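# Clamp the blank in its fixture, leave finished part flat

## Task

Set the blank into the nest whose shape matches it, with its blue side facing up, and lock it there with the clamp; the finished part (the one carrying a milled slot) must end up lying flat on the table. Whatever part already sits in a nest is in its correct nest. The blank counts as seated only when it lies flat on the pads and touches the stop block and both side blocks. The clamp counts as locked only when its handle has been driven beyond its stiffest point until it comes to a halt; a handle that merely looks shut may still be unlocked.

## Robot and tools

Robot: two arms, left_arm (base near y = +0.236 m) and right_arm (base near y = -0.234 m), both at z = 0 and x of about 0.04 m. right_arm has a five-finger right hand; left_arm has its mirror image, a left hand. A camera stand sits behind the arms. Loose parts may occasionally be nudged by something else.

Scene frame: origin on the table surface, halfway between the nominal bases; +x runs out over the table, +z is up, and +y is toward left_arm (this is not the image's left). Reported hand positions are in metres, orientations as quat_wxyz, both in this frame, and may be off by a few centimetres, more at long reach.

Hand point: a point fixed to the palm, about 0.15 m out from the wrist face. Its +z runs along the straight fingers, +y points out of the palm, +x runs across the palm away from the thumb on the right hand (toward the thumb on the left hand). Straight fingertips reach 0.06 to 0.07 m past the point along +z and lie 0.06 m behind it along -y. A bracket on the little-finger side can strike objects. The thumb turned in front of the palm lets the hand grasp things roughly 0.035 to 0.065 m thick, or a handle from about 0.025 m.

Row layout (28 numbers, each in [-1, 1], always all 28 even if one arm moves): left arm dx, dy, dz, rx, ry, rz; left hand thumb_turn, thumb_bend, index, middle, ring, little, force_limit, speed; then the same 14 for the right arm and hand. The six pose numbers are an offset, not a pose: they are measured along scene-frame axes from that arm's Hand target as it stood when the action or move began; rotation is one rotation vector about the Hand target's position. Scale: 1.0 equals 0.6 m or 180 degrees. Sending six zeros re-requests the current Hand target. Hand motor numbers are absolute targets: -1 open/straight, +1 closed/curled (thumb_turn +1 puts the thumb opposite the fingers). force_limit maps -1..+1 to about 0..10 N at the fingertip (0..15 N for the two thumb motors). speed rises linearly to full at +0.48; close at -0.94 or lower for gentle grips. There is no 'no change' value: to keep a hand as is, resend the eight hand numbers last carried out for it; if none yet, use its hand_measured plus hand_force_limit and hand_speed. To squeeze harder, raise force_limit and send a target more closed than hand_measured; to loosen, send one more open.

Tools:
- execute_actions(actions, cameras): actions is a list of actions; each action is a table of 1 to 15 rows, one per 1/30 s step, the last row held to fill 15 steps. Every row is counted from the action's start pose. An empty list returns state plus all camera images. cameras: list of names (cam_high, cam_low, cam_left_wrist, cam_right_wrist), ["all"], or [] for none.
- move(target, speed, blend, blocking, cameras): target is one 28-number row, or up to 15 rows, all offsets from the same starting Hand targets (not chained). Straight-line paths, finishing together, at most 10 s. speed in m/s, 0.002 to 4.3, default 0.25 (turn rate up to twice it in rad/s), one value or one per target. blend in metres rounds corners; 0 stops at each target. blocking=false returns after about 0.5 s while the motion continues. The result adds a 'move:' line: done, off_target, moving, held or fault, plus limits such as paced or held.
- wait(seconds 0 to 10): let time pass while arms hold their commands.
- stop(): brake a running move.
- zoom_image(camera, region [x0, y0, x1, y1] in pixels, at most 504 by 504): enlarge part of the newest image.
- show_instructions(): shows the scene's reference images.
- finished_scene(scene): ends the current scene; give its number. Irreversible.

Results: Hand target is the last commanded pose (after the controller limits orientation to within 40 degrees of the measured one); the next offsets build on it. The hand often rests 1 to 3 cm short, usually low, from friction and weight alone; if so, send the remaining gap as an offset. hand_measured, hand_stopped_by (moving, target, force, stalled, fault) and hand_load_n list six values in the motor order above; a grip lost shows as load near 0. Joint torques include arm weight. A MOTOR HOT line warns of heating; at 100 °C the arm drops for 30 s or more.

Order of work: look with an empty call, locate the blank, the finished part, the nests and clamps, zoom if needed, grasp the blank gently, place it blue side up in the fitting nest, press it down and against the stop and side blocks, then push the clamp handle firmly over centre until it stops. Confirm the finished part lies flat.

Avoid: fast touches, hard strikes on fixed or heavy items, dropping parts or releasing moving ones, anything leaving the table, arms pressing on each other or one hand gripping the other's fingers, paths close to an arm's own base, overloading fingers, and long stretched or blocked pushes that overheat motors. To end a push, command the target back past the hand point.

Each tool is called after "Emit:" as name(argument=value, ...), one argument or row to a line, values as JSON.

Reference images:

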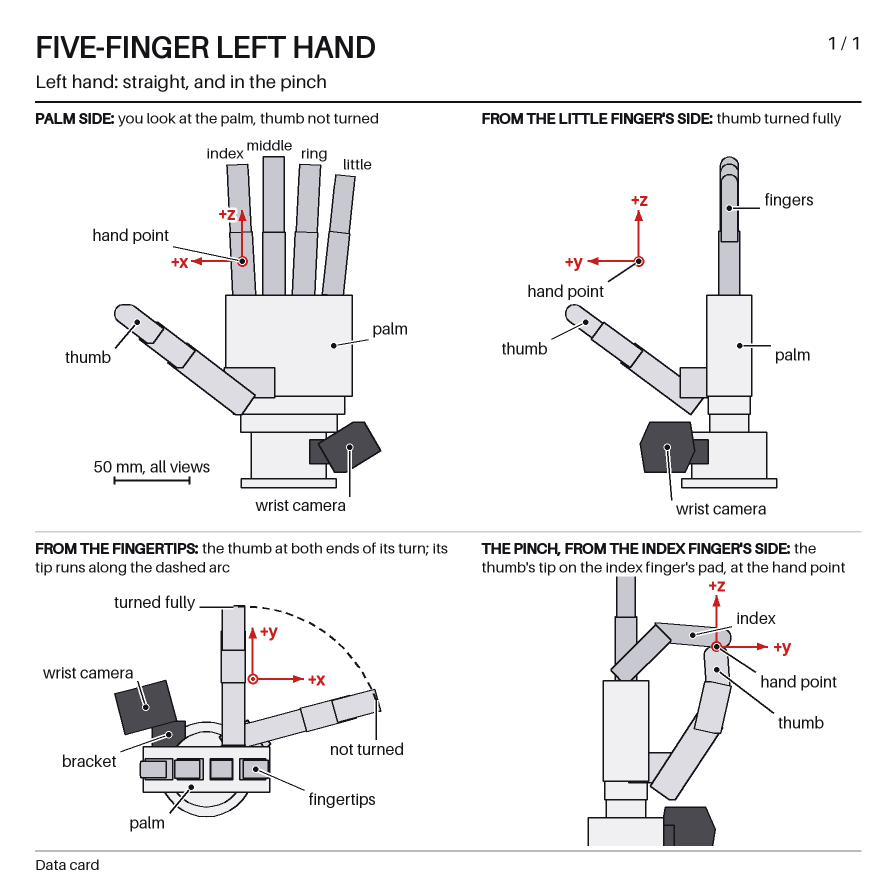

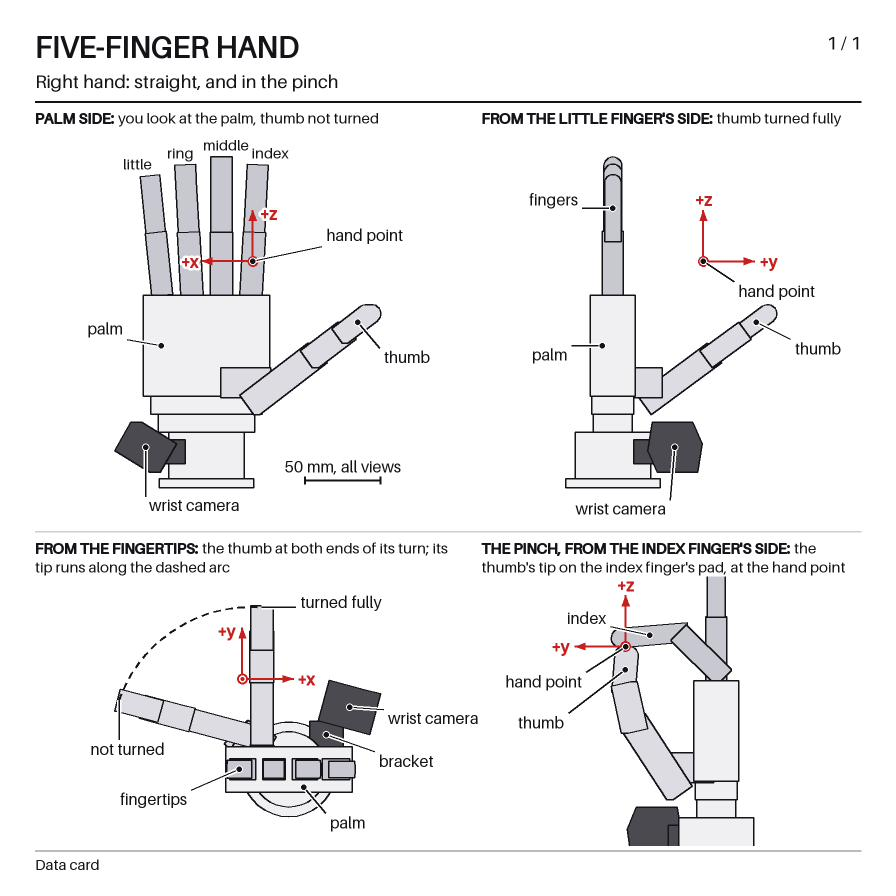

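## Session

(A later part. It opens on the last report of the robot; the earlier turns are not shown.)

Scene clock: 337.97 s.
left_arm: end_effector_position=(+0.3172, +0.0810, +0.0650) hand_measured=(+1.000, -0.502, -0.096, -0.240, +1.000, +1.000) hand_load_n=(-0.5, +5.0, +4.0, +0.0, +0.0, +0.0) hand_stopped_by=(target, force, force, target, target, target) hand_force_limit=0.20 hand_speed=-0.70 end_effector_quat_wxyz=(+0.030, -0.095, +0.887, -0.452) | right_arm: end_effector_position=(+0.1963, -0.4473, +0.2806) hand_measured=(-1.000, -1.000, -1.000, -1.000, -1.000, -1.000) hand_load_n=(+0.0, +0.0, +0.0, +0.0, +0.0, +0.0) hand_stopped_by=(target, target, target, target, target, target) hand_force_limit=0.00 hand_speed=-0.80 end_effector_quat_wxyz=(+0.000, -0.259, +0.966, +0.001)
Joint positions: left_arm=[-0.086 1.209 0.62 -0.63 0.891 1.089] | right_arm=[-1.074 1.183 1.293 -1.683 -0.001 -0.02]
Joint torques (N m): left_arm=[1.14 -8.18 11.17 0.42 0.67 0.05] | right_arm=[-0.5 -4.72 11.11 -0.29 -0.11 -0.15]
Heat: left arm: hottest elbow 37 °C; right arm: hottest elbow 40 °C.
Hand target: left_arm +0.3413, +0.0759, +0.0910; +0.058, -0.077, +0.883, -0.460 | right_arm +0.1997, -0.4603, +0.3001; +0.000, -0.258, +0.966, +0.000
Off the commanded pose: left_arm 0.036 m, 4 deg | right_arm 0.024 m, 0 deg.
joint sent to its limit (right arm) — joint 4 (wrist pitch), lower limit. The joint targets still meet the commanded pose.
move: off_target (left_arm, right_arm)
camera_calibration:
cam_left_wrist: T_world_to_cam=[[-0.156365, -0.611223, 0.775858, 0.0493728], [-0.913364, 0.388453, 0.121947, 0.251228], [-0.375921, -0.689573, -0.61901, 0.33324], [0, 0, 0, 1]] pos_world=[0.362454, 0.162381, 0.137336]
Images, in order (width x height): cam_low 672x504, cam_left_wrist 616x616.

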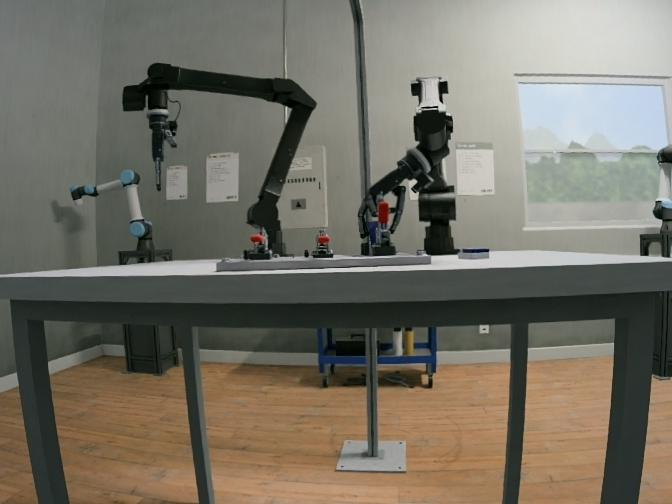

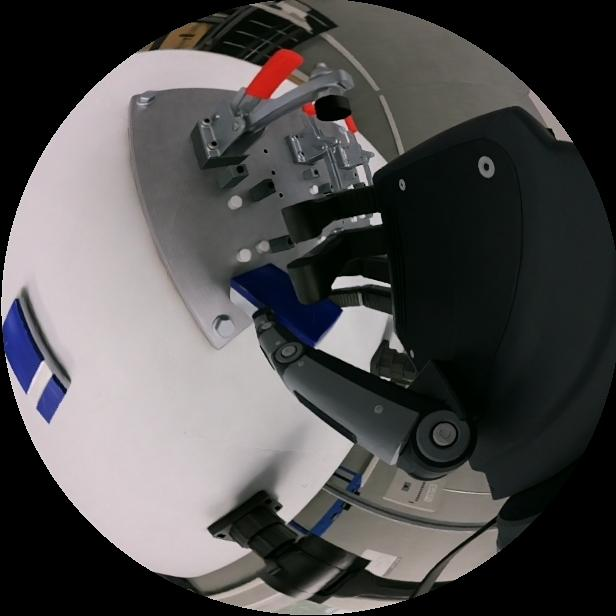

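Emit:
move(
  target=[
    [0,0,0.033,0,0,0,1,-0.2,-0.05,-0.24,1,1,0.2,-0.7,0,0,0,0,0,0,-1,-1,-1,-1,-1,-1,0,-0.8],
    [0.045,0.006,0.033,0,0,0,1,-0.2,-0.05,-0.24,1,1,0.2,-0.7,0,0,0,0,0,0,-1,-1,-1,-1,-1,-1,0,-0.8],
  ],
  cameras=["cam_left_wrist","cam_low","cam_high"],
  speed=0.05,
)

Emit:
zoom_image(
  camera="cam_low",
  region=[320, 170, 420, 270],
)

Emit:
zoom_image(
  camera="cam_left_wrist",
  region=[160, 100, 400, 340],
)

Scene clock: 347.30 s.
left_arm: end_effector_position=(+0.3426, +0.0802, +0.0902) hand_measured=(+1.000, -0.502, -0.096, -0.240, +1.000, +1.000) hand_load_n=(+0.0, +5.0, +4.5, +0.0, +0.0, +0.0) hand_stopped_by=(target, force, force, target, target, target) hand_force_limit=0.20 hand_speed=-0.70 end_effector_quat_wxyz=(+0.035, -0.088, +0.886, -0.453) | right_arm: end_effector_position=(+0.1963, -0.4473, +0.2806) hand_measured=(-1.000, -1.000, -1.000, -1.000, -1.000, -1.000) hand_load_n=(+0.0, +0.0, +0.0, +0.0, +0.0, +0.0) hand_stopped_by=(target, target, target, target, target, target) hand_force_limit=0.00 hand_speed=-0.80 end_effector_quat_wxyz=(+0.000, -0.259, +0.966, +0.001)
Joint positions: left_arm=[-0.081 1.234 0.718 -0.704 0.896 1.11] | right_arm=[-1.074 1.183 1.293 -1.683 -0.001 -0.02]
Joint torques (N m): left_arm=[2.43 -6.77 11.67 0.43 0.74 0.1] | right_arm=[-0.91 -4.31 11.23 -0.29 -0.06 -0.11]
Motor temperatures (°C): left_arm=[28 32 38 24 27 25] | right_arm=[24 24 41 26 23 23]
Heat: left arm: hottest elbow 38 °C; right arm: hottest elbow 41 °C.
Hand target: left_arm +0.3683, +0.0795, +0.1108; +0.058, -0.077, +0.883, -0.460 | right_arm +0.1997, -0.4603, +0.3001; +0.000, -0.258, +0.966, +0.000
Off the commanded pose: left_arm 0.033 m, 3 deg | right_arm 0.024 m, 0 deg.
joint sent to its limit (right arm) — joint 4 (wrist pitch), lower limit. The joint targets still meet the commanded pose.
move: off_target (left_arm, right_arm)
camera_calibration:
cam_left_wrist: T_world_to_cam=[[-0.173475, -0.60826, 0.774549, 0.0390087], [-0.911849, 0.396331, 0.107016, 0.271778], [-0.372072, -0.687707, -0.623395, 0.356799], [0, 0, 0, 1]] pos_world=[0.387342, 0.161387, 0.163128]
Images, in order (width x height): cam_high 672x504, cam_low 672x504, cam_left_wrist 616x616.

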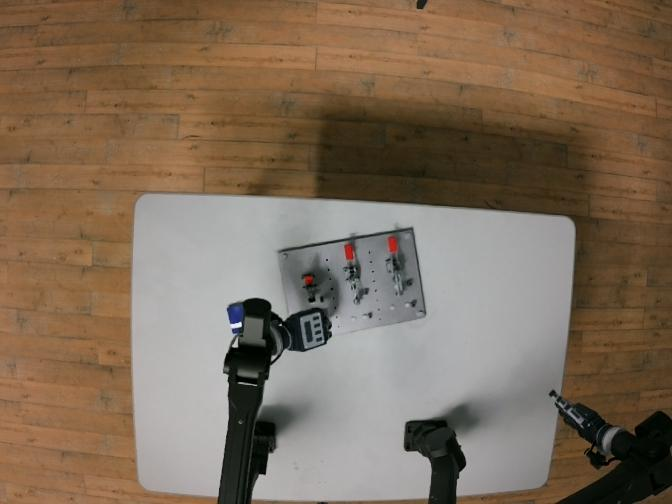

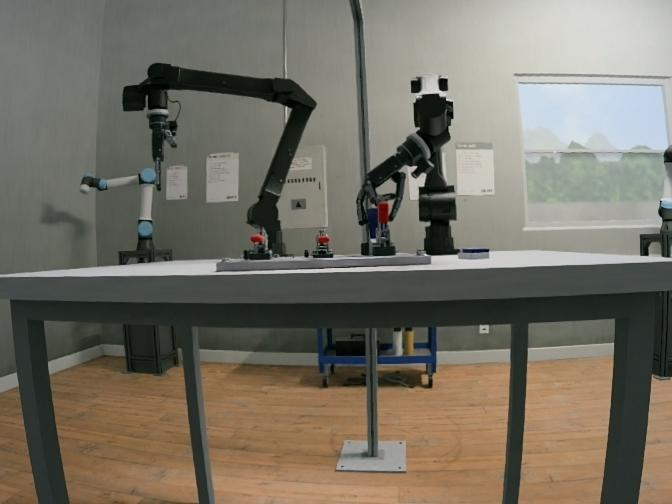

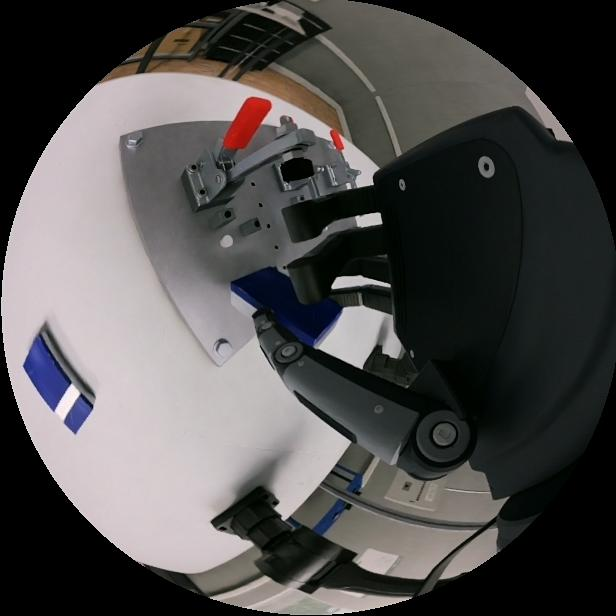

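Scaled by 5.040 from the camera's 672x504 image, which has a finer 960x720 frame.

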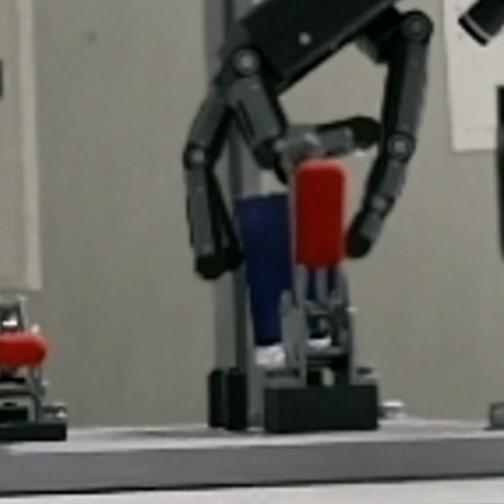

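Scaled by 2.100 from the camera's 616x616 image, which has a finer 880x880 frame.

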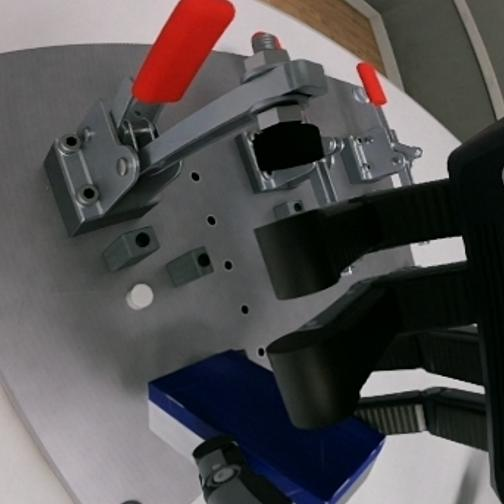

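Emit:
move(
  target=[
    [0,0,0.13,0,0,0,1,-0.2,-0.05,-0.24,1,1,0.2,-0.7,0,0,0,0,0,0,-1,-1,-1,-1,-1,-1,0,-0.8],
    [-0.03,0.36,0.13,0,0,0,1,-0.2,-0.05,-0.24,1,1,0.2,-0.7,0,0,0,0,0,0,-1,-1,-1,-1,-1,-1,0,-0.8],
    [0.18,0.36,0.08,0,0,0,1,-0.2,-0.05,-0.24,1,1,0.2,-0.7,0,0,0,0,0,0,-1,-1,-1,-1,-1,-1,0,-0.8],
  ],
  cameras=["cam_left_wrist","cam_low","cam_high"],
  speed=0.12,
)

Emit:
zoom_image(
  camera="cam_low",
  region=[430, 150, 550, 270],
)

Emit:
zoom_image(
  camera="cam_high",
  region=[200, 220, 300, 350],
)

Scene clock: 358.40 s.
left_arm: end_effector_position=(+0.4564, +0.2913, +0.1446) hand_measured=(+1.000, -0.502, -0.096, -0.240, +1.000, +1.000) hand_load_n=(+0.0, +5.0, +4.0, +0.0, +0.0, +0.0) hand_stopped_by=(target, force, force, target, target, target) hand_force_limit=0.20 hand_speed=-0.70 end_effector_quat_wxyz=(+0.038, -0.087, +0.880, -0.465) | right_arm: end_effector_position=(+0.1963, -0.4473, +0.2806) hand_measured=(-1.000, -1.000, -1.000, -1.000, -1.000, -1.000) hand_load_n=(+0.0, +0.0, +0.0, +0.0, +0.0, +0.0) hand_stopped_by=(target, target, target, target, target, target) hand_force_limit=0.00 hand_speed=-0.80 end_effector_quat_wxyz=(+0.000, -0.259, +0.966, +0.001)
Joint positions: left_arm=[0.421 1.678 1.341 -1.553 0.934 1.944] | right_arm=[-1.074 1.183 1.293 -1.683 -0.001 -0.02]
Joint torques (N m): left_arm=[1.03 -13.92 11.02 -0.2 0.73 -0.04] | right_arm=[-1.79 -4.19 11.37 -0.34 -0.1 -0.13]
Heat: left arm: hottest elbow 40 °C; right arm: hottest elbow 41 °C.
Hand target: left_arm +0.4764, +0.2956, +0.1588; +0.058, -0.077, +0.883, -0.460 | right_arm +0.1997, -0.4603, +0.3001; +0.000, -0.258, +0.966, +0.000
Off the commanded pose: left_arm 0.025 m, 3 deg | right_arm 0.024 m, 0 deg.
joint sent to its limit (right arm) — joint 4 (wrist pitch), lower limit. The joint targets still meet the commanded pose.
move: off_target (left_arm, right_arm)
camera_calibration:
cam_left_wrist: T_world_to_cam=[[-0.180842, -0.589077, 0.787582, 0.140932], [-0.913314, 0.397692, 0.0877435, 0.289154], [-0.364902, -0.703442, -0.609931, 0.577569], [0, 0, 0, 1]] pos_world=[0.500331, 0.374312, 0.215911]
Images, in order (width x height): cam_high 672x504, cam_low 672x504, cam_left_wrist 616x616.

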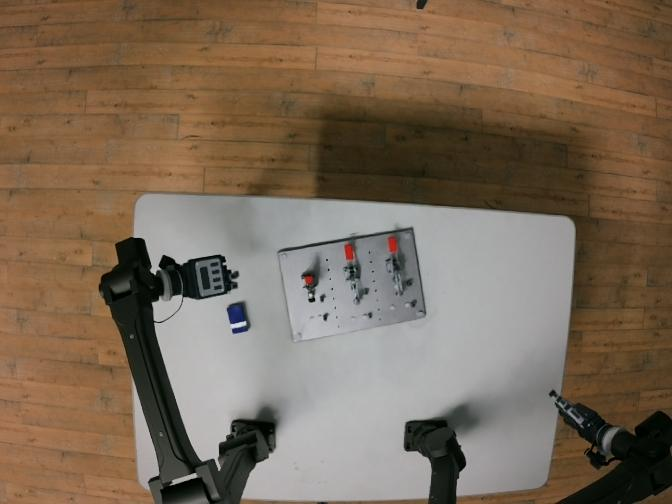

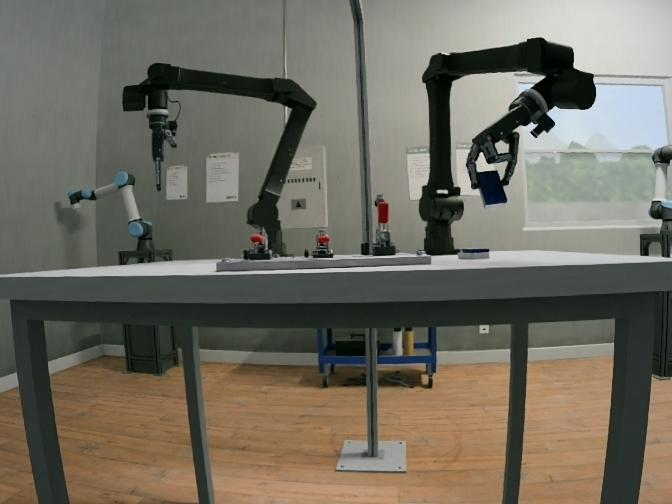

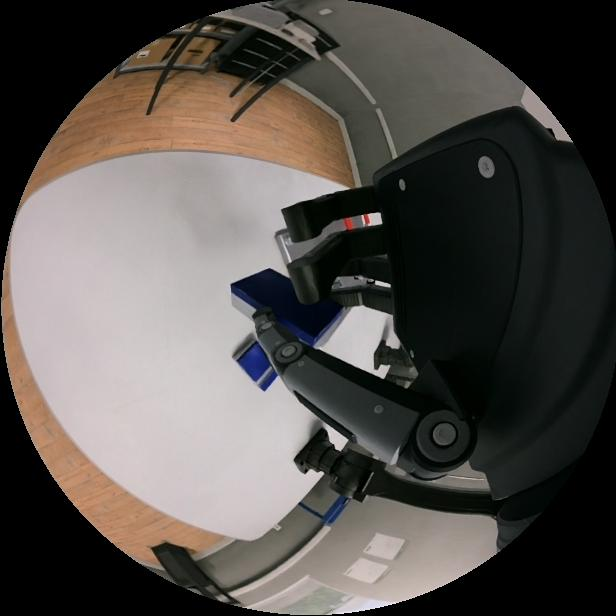

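Scaled by 4.200 from the camera's 672x504 image, which has a finer 960x720 frame.

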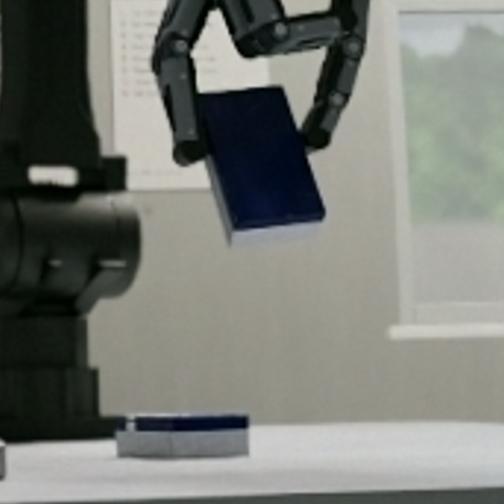

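Scaled by 3.877 from the camera's 672x504 image, which has a finer 960x720 frame.

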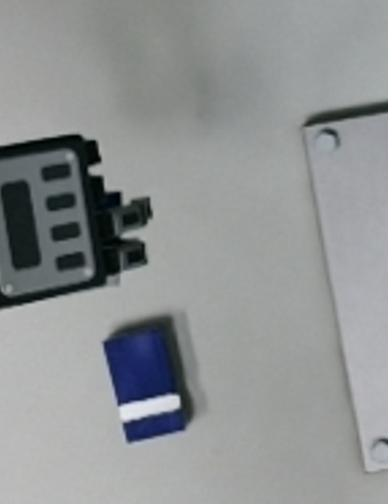

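Emit:
move(
  target=[
    [0,0,-0.14,0,0,0,1,-0.2,-0.05,-0.24,1,1,0.2,-0.7,0,0,0,0,0,0,-1,-1,-1,-1,-1,-1,0,-0.8],
  ],
  cameras=["cam_left_wrist","cam_low"],
  speed=0.1,
)

Emit:
zoom_image(
  camera="cam_low",
  region=[430, 170, 530, 270],
)

Scene clock: 361.27 s.
left_arm: end_effector_position=(+0.4734, +0.2986, +0.0745) hand_measured=(+1.000, -0.502, -0.096, -0.240, +1.000, +1.000) hand_load_n=(+0.0, +5.0, +4.0, +0.0, +0.5, +0.0) hand_stopped_by=(target, force, force, target, target, target) hand_force_limit=0.20 hand_speed=-0.70 end_effector_quat_wxyz=(+0.058, -0.077, +0.884, -0.458) | right_arm: end_effector_position=(+0.1963, -0.4473, +0.2806) hand_measured=(-1.000, -1.000, -1.000, -1.000, -1.000, -1.000) hand_load_n=(+0.0, +0.0, +0.0, +0.0, +0.0, +0.0) hand_stopped_by=(target, target, target, target, target, target) hand_force_limit=0.00 hand_speed=-0.80 end_effector_quat_wxyz=(+0.000, -0.259, +0.966, +0.001)
Joint positions: left_arm=[0.421 1.766 1.271 -1.347 0.934 1.943] | right_arm=[-1.074 1.183 1.293 -1.683 -0.001 -0.02]
Joint torques (N m): left_arm=[1.03 -15.09 6.87 -0.09 0.72 -0.03] | right_arm=[-0.91 -4.42 11.1 -0.31 -0.12 -0.13]
Heat: left arm: hottest elbow 40 °C; right arm: hottest elbow 41 °C.
Hand target: left_arm +0.4763, +0.2955, +0.0748; +0.058, -0.077, +0.883, -0.460 | right_arm +0.1997, -0.4603, +0.3001; +0.000, -0.258, +0.966, +0.000
Off the commanded pose: left_arm 0.004 m, 0 deg | right_arm 0.024 m, 0 deg.
joint sent to its limit (right arm) — joint 4 (wrist pitch), lower limit. The joint targets still meet the commanded pose.
move: off_target (right_arm)
camera_calibration:
cam_left_wrist: T_world_to_cam=[[-0.213121, -0.603642, 0.768242, 0.224677], [-0.916694, 0.395572, 0.0565151, 0.3125], [-0.33801, -0.692198, -0.63766, 0.53205], [0, 0, 0, 1]] pos_world=[0.514189, 0.380292, 0.148999]
Images, in order (width x height): cam_low 672x504, cam_left_wrist 616x616.

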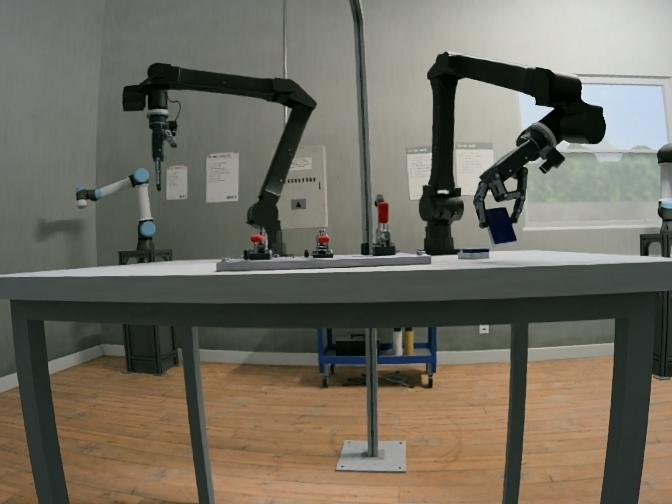

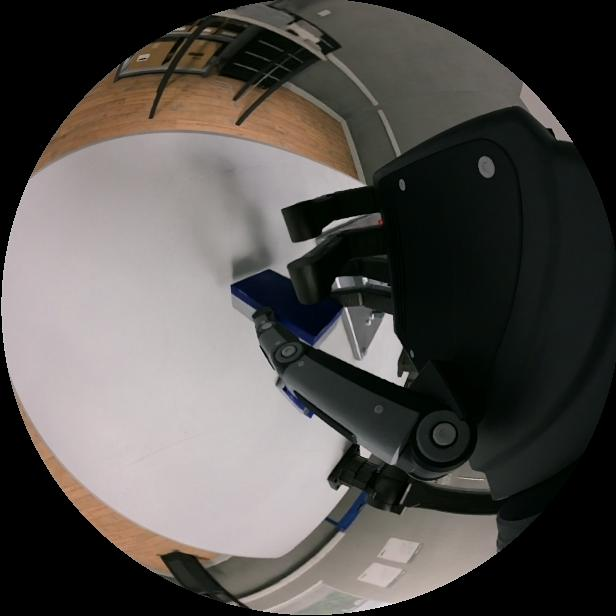

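Scaled by 5.040 from the camera's 672x504 image, which has a finer 960x720 frame.

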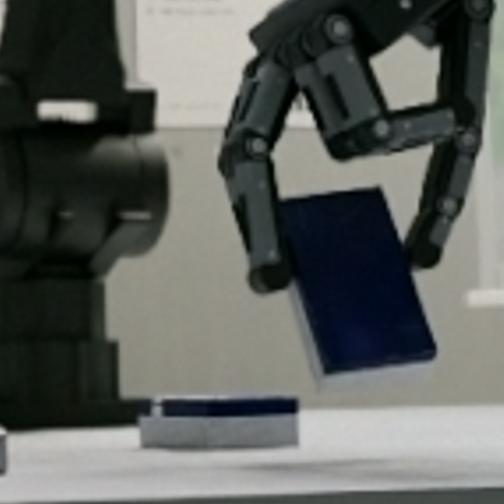

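Emit:
move(
  target=[
    [0,0,-0.042,0,0,0,1,-0.2,-0.05,-0.24,1,1,0.2,-0.7,0,0,0,0,0,0,-1,-1,-1,-1,-1,-1,0,-0.8],
    [-0.026,-0.005,-0.055,0,0,0,1,-0.2,-0.05,-0.24,1,1,0.2,-0.7,0,0,0,0,0,0,-1,-1,-1,-1,-1,-1,0,-0.8],
    [-0.044,-0.0085,-0.078,0,0,0,1,-0.2,-0.05,-0.24,1,1,0.2,-0.7,0,0,0,0,0,0,-1,-1,-1,-1,-1,-1,0,-0.8],
  ],
  cameras=["cam_left_wrist","cam_low"],
  speed=0.05,
)

Emit:
zoom_image(
  camera="cam_low",
  region=[430, 190, 530, 270],
)

Scene clock: 365.10 s.
left_arm: end_effector_position=(+0.4469, +0.2870, +0.0224) hand_measured=(+1.000, -0.502, -0.096, -0.240, +1.000, +1.000) hand_load_n=(-0.5, +5.0, +4.0, +0.0, +0.0, +0.0) hand_stopped_by=(target, force, force, target, target, target) hand_force_limit=0.20 hand_speed=-0.70 end_effector_quat_wxyz=(+0.045, -0.083, +0.881, -0.463) | right_arm: end_effector_position=(+0.1963, -0.4473, +0.2806) hand_measured=(-1.000, -1.000, -1.000, -1.000, -1.000, -1.000) hand_load_n=(+0.0, +0.0, +0.0, +0.0, +0.5, +0.0) hand_stopped_by=(target, target, target, target, target, target) hand_force_limit=0.00 hand_speed=-0.80 end_effector_quat_wxyz=(+0.000, -0.259, +0.966, +0.001)
Joint positions: left_arm=[0.421 1.796 1.144 -1.222 0.934 1.946] | right_arm=[-1.074 1.183 1.293 -1.683 -0.001 -0.02]
Joint torques (N m): left_arm=[2.2 -16.32 5.94 -0.12 0.55 0.12] | right_arm=[-0.67 -4.6 11.14 -0.4 -0.1 -0.11]
Heat: left arm: hottest elbow 40 °C; right arm: hottest elbow 41 °C.
Hand target: left_arm +0.4500, +0.2903, +0.0280; +0.058, -0.077, +0.883, -0.460 | right_arm +0.1997, -0.4603, +0.3001; +0.000, -0.258, +0.966, +0.000
Off the commanded pose: left_arm 0.007 m, 2 deg | right_arm 0.024 m, 0 deg.
joint sent to its limit (right arm) — joint 4 (wrist pitch), lower limit. The joint targets still meet the commanded pose.
move: off_target (right_arm)
camera_calibration:
cam_left_wrist: T_world_to_cam=[[-0.193747, -0.593321, 0.781302, 0.240104], [-0.914268, 0.398007, 0.075527, 0.293465], [-0.355775, -0.699686, -0.619567, 0.491576], [0, 0, 0, 1]] pos_world=[0.489716, 0.369606, 0.0948062]
Images, in order (width x height): cam_low 672x504, cam_left_wrist 616x616.

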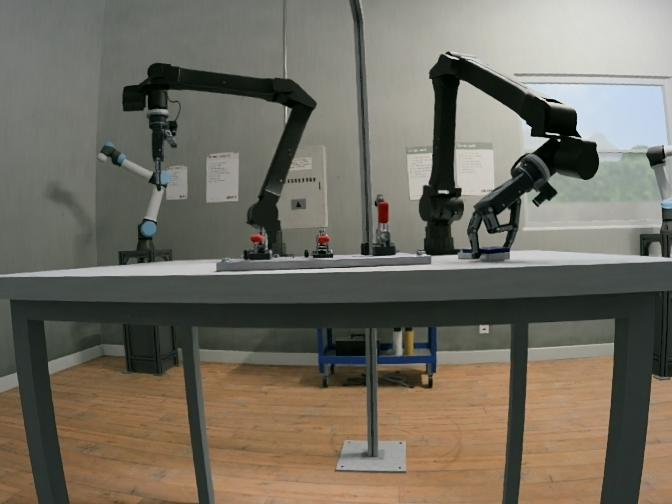

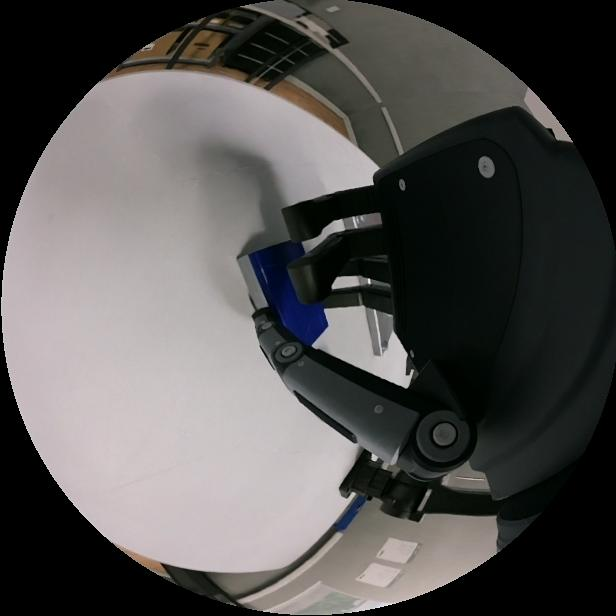

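Scaled by 5.040 from the camera's 672x504 image, which has a finer 960x720 frame.

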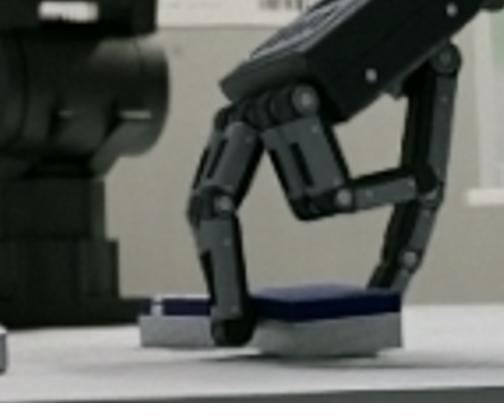

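Emit:
move(
  target=[
    [-0.009,-0.002,-0.028,0,0,0,1,-0.2,-0.05,-0.24,1,1,0.2,-0.7,0,0,0,0,0,0,-1,-1,-1,-1,-1,-1,0,-0.8],
    [-0.009,-0.002,-0.028,0,0,0,1,-0.6,-0.2,-0.3,1,1,0.2,-0.85,0,0,0,0,0,0,-1,-1,-1,-1,-1,-1,0,-0.8],
    [-0.009,-0.002,-0.02,0,0,0,1,-1,-0.6,-0.6,1,1,0.2,-0.5,0,0,0,0,0,0,-1,-1,-1,-1,-1,-1,0,-0.8],
  ],
  cameras=["cam_left_wrist","cam_low","cam_high"],
  speed=0.05,
)

Emit:
zoom_image(
  camera="cam_low",
  region=[430, 190, 530, 270],
)

Emit:
zoom_image(
  camera="cam_high",
  region=[200, 250, 280, 350],
)

Emit:
zoom_image(
  camera="cam_left_wrist",
  region=[180, 180, 380, 380],
)

Scene clock: 369.97 s.
left_arm: end_effector_position=(+0.4454, +0.2864, +0.0163) hand_measured=(+1.000, -0.998, -0.600, -0.600, +1.000, +1.000) hand_load_n=(-0.5, -2.5, +0.0, +0.0, +0.0, +0.0) hand_stopped_by=(target, target, target, target, target, target) hand_force_limit=0.20 hand_speed=-0.50 end_effector_quat_wxyz=(+0.056, -0.081, +0.880, -0.465) | right_arm: end_effector_position=(+0.1963, -0.4473, +0.2806) hand_measured=(-1.000, -1.000, -1.000, -1.000, -1.000, -1.000) hand_load_n=(+0.0, +0.0, +0.0, +0.0, +0.0, +0.0) hand_stopped_by=(target, target, target, target, target, target) hand_force_limit=0.00 hand_speed=-0.80 end_effector_quat_wxyz=(+0.000, -0.259, +0.966, +0.001)
Joint positions: left_arm=[0.425 1.793 1.119 -1.185 0.945 1.948] | right_arm=[-1.074 1.183 1.293 -1.683 -0.001 -0.02]
Joint torques (N m): left_arm=[1.96 -15.03 5.7 -0.21 0.08 0.14] | right_arm=[-0.62 -4.66 10.99 -0.21 -0.07 -0.09]
Heat: left arm: hottest elbow 39 °C; right arm: hottest elbow 41 °C.
Hand target: left_arm +0.4446, +0.2892, +0.0160; +0.058, -0.077, +0.883, -0.460 | right_arm +0.1997, -0.4603, +0.3001; +0.000, -0.258, +0.966, +0.000
Off the commanded pose: left_arm 0.003 m, 1 deg | right_arm 0.024 m, 0 deg.
joint sent to its limit (right arm) — joint 4 (wrist pitch), lower limit. The joint targets still meet the commanded pose.
move: off_target (right_arm)
camera_calibration:
cam_left_wrist: T_world_to_cam=[[-0.205414, -0.592503, 0.778939, 0.24921], [-0.918198, 0.392125, 0.0561333, 0.296647], [-0.338701, -0.703689, -0.624583, 0.480426], [0, 0, 0, 1]] pos_world=[0.486293, 0.369406, 0.0892949]
Images, in order (width x height): cam_high 672x504, cam_low 672x504, cam_left_wrist 616x616.

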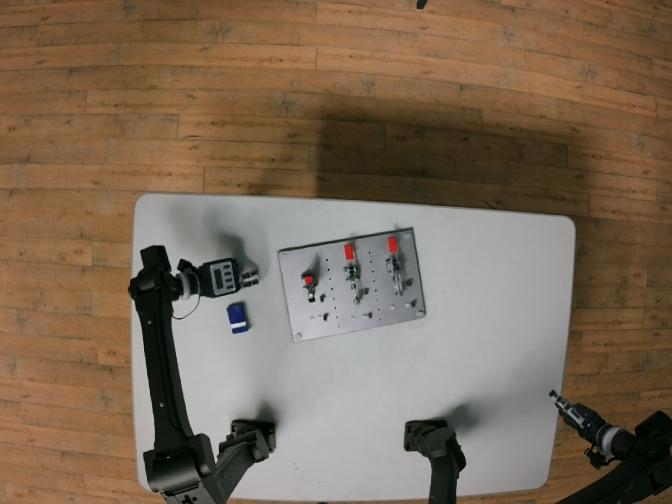

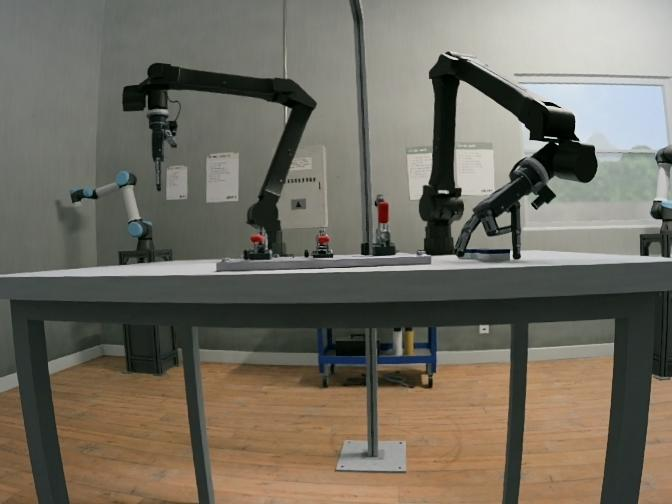

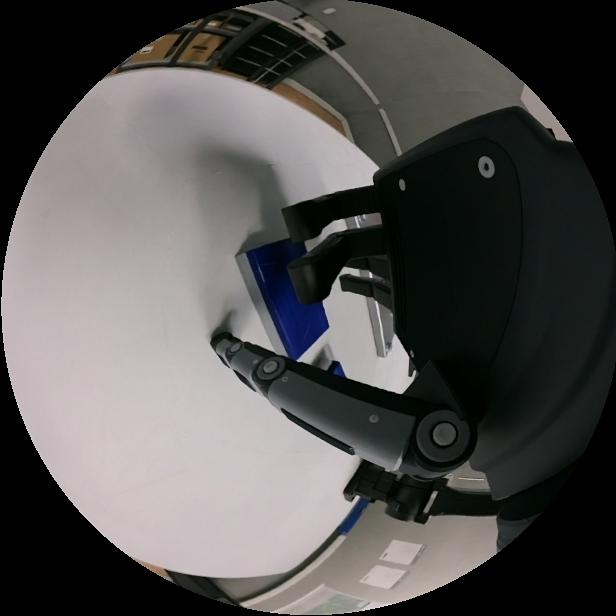

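Scaled by 5.040 from the camera's 672x504 image, which has a finer 960x720 frame.

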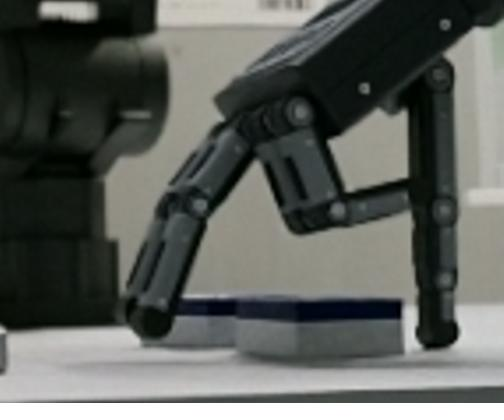

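Scaled by 5.040 from the camera's 672x504 image, which has a finer 960x720 frame.

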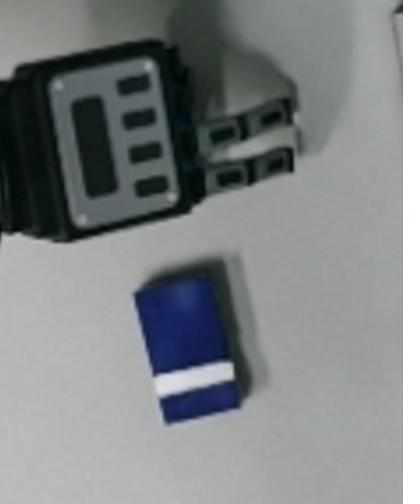

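Scaled by 2.520 from the camera's 616x616 image, which has a finer 880x880 frame.

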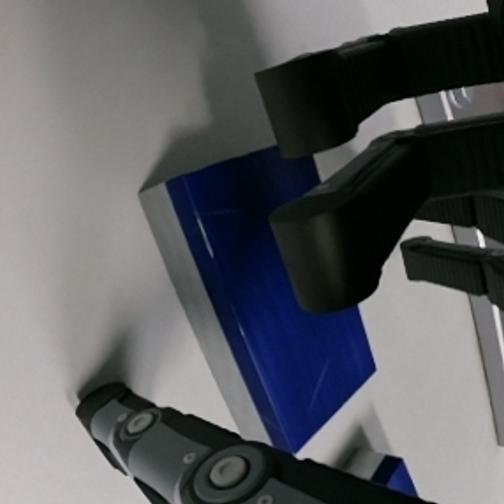

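Emit:
move(
  target=[
    [0,0,0.15,0,0,0,1,-1,-0.6,-0.6,1,1,0.2,-0.5,0,0,0,0,0,0,-1,-1,-1,-1,-1,-1,0,-0.8],
    [-0.2,0.1,0.15,0,0,0,1,-1,-0.6,-0.6,1,1,0.2,-0.5,0,0,0,0,0,0,-1,-1,-1,-1,-1,-1,0,-0.8],
  ],
  cameras=["cam_high","cam_left_wrist","cam_low"],
  speed=0.15,
)

Emit:
zoom_image(
  camera="cam_high",
  region=[210, 250, 280, 340],
)

Emit:
zoom_image(
  camera="cam_low",
  region=[430, 210, 530, 270],
)

Scene clock: 376.03 s.
left_arm: end_effector_position=(+0.3277, +0.3480, +0.1022) hand_measured=(+1.000, -0.998, -0.600, -0.600, +1.000, +1.000) hand_load_n=(+0.0, +0.0, +0.0, +0.0, +0.5, +0.0) hand_stopped_by=(target, target, target, target, target, target) hand_force_limit=0.20 hand_speed=-0.50 end_effector_quat_wxyz=(+0.051, -0.143, +0.899, -0.411) | right_arm: end_effector_position=(+0.1963, -0.4473, +0.2806) hand_measured=(-1.000, -1.000, -1.000, -1.000, -1.000, -1.000) hand_load_n=(+0.0, +0.0, +0.0, +0.0, +0.0, +0.0) hand_stopped_by=(target, target, target, target, target, target) hand_force_limit=0.00 hand_speed=-0.80 end_effector_quat_wxyz=(+0.000, -0.259, +0.966, +0.001)
Joint positions: left_arm=[0.666 1.483 1.018 -1.501 0.779 2.074] | right_arm=[-1.074 1.183 1.293 -1.683 -0.001 -0.02]
Joint torques (N m): left_arm=[2.26 -11.58 6.34 -0.84 0.33 0.14] | right_arm=[-1.38 -5.25 11.17 -0.27 -0.1 -0.14]
Heat: left arm: hottest elbow 38 °C; right arm: hottest elbow 41 °C.
Hand target: left_arm +0.3245, +0.3492, +0.1060; +0.058, -0.077, +0.883, -0.460 | right_arm +0.1997, -0.4603, +0.3001; +0.000, -0.258, +0.966, +0.000
Off the commanded pose: left_arm 0.005 m, 10 deg | right_arm 0.024 m, 0 deg.
joint sent to its limit (left arm) — joint 6 (wrist roll), upper limit. The joint targets are off in orientation, not in position.
joint sent to its limit (right arm) — joint 4 (wrist pitch), lower limit. The joint targets still meet the commanded pose.
move: off_target (left_arm, right_arm)
camera_calibration:
cam_left_wrist: T_world_to_cam=[[-0.0793029, -0.686905, 0.722407, 0.191945], [-0.946177, 0.279983, 0.162356, 0.196947], [-0.313784, -0.67065, -0.672137, 0.522832], [0, 0, 0, 1]] pos_world=[0.365625, 0.427344, 0.180777]
Images, in order (width x height): cam_high 672x504, cam_low 672x504, cam_left_wrist 616x616.

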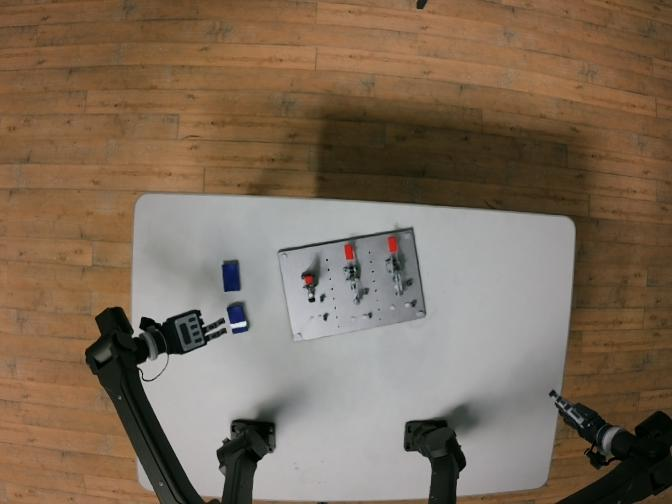

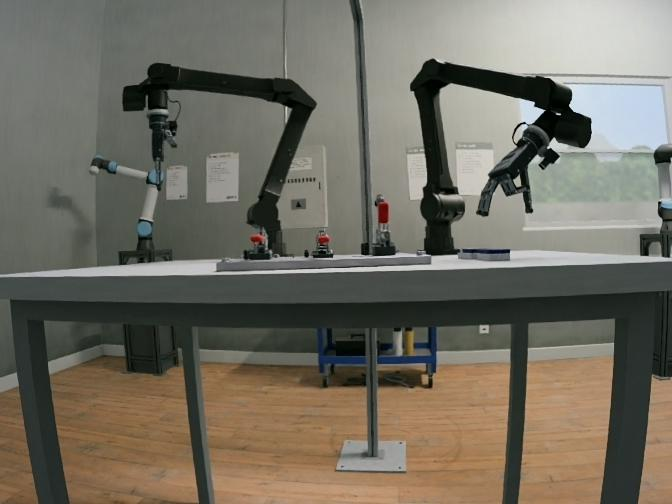

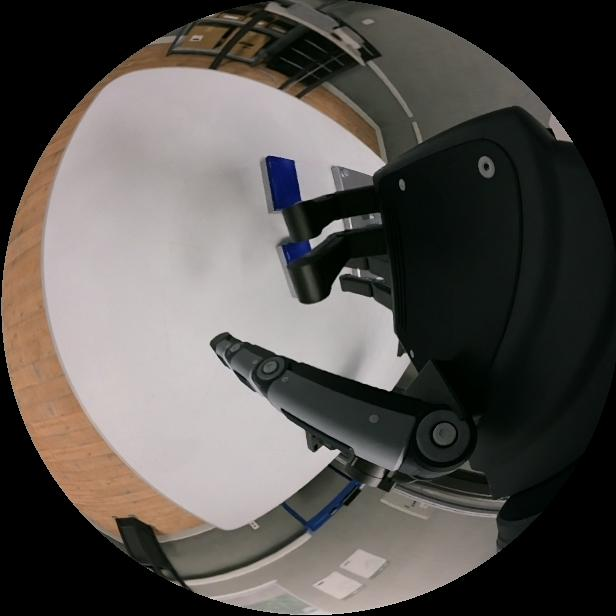

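Scaled by 5.600 from the camera's 672x504 image, which has a finer 960x720 frame.

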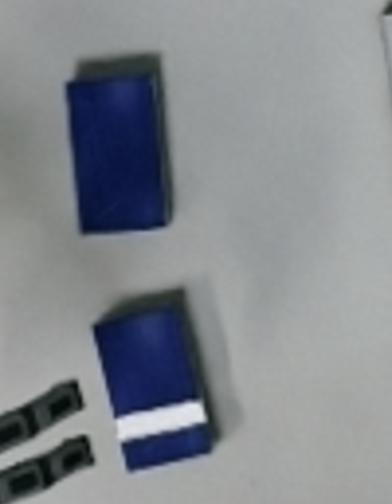

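Scaled by 5.040 from the camera's 672x504 image, which has a finer 960x720 frame.

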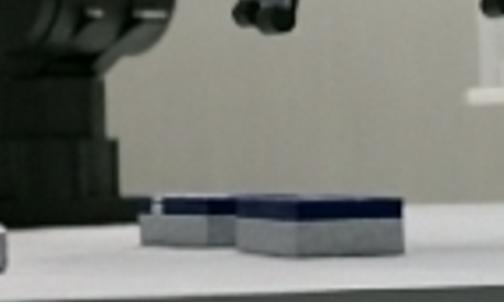

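Emit:
execute_actions(
  actions=[],
)

Scene clock: 386.77 s.
left_arm: end_effector_position=(+0.3277, +0.3479, +0.1022) hand_measured=(+1.000, -0.998, -0.600, -0.600, +1.000, +1.000) hand_load_n=(+0.0, +0.0, +0.0, +0.0, +0.0, +0.0) hand_stopped_by=(target, target, target, target, target, target) hand_force_limit=0.20 hand_speed=-0.50 end_effector_quat_wxyz=(+0.051, -0.143, +0.899, -0.411) | right_arm: end_effector_position=(+0.1963, -0.4473, +0.2806) hand_measured=(-1.000, -1.000, -1.000, -1.000, -1.000, -1.000) hand_load_n=(+0.0, +0.0, +0.0, +0.0, +0.0, +0.0) hand_stopped_by=(target, target, target, target, target, target) hand_force_limit=0.00 hand_speed=-0.80 end_effector_quat_wxyz=(+0.000, -0.259, +0.966, +0.001)
Joint positions: left_arm=[0.666 1.483 1.018 -1.502 0.779 2.074] | right_arm=[-1.074 1.183 1.293 -1.683 -0.001 -0.02]
Joint velocities: within noise
Joint torques (N m): left_arm=[2.26 -11.58 6.37 -0.85 0.32 0.14] | right_arm=[-1.44 -4.78 11.45 -0.39 -0.15 -0.17]
Motor temperatures (°C): left_arm=[28 32 37 24 26 25] | right_arm=[24 24 41 26 23 23]
Heat: left arm: hottest elbow 37 °C; right arm: hottest elbow 41 °C.
Hand target: left_arm +0.3245, +0.3491, +0.1060; +0.058, -0.077, +0.883, -0.460 | right_arm +0.1997, -0.4603, +0.3001; +0.000, -0.258, +0.966, +0.000
Off the commanded pose: left_arm 0.005 m, 10 deg | right_arm 0.024 m, 0 deg.
camera_calibration:
cam_left_wrist: T_world_to_cam=[[-0.0791085, -0.686783, 0.722545, 0.191721], [-0.946126, 0.280025, 0.162578, 0.196804], [-0.313986, -0.670757, -0.671936, 0.522817], [0, 0, 0, 1]] pos_world=[0.365526, 0.427244, 0.180777]
cam_right_wrist: T_world_to_cam=[[-0.691712, 0.721488, 0.0314563, 0.446889], [0.639836, 0.592068, 0.489965, 0.00388707], [0.334879, 0.359041, -0.871175, 0.457106], [0, 0, 0, 1]] pos_world=[0.153556, -0.488846, 0.382257]

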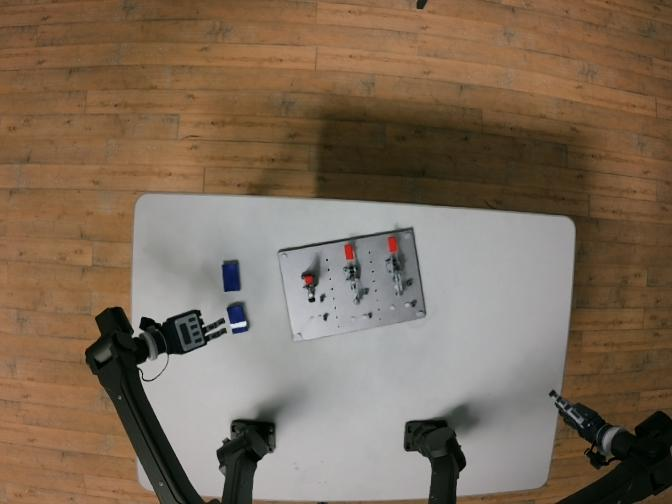

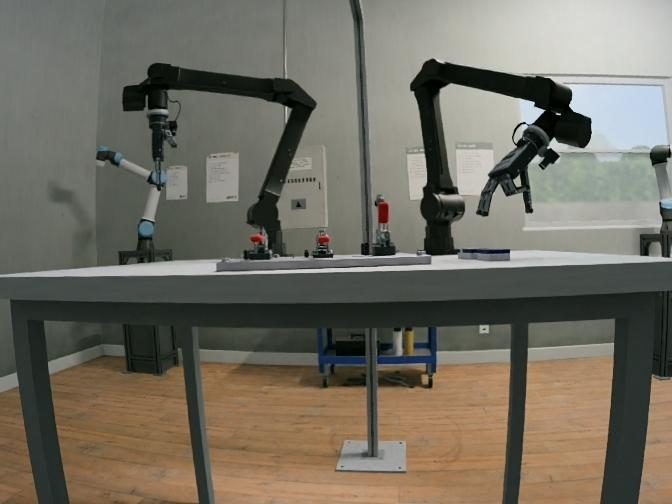

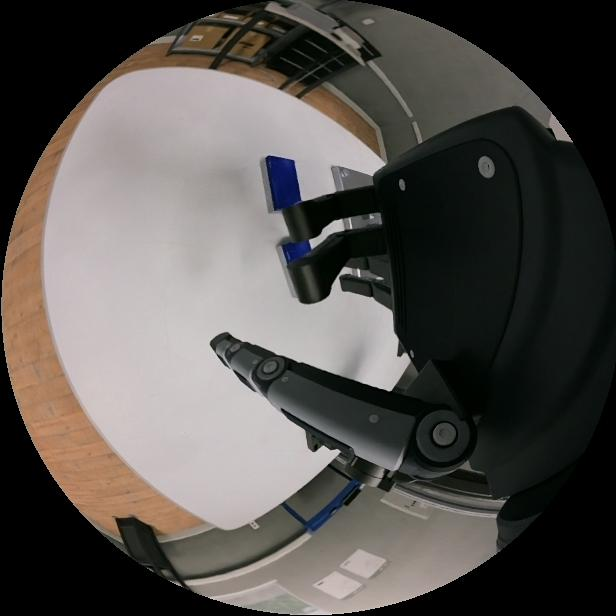

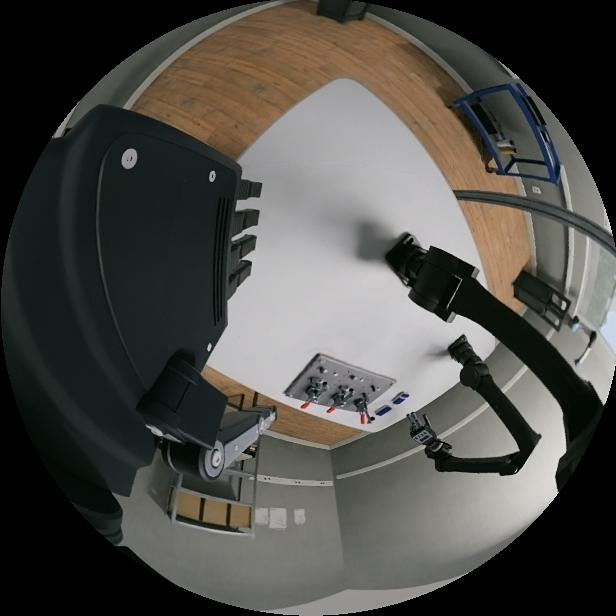

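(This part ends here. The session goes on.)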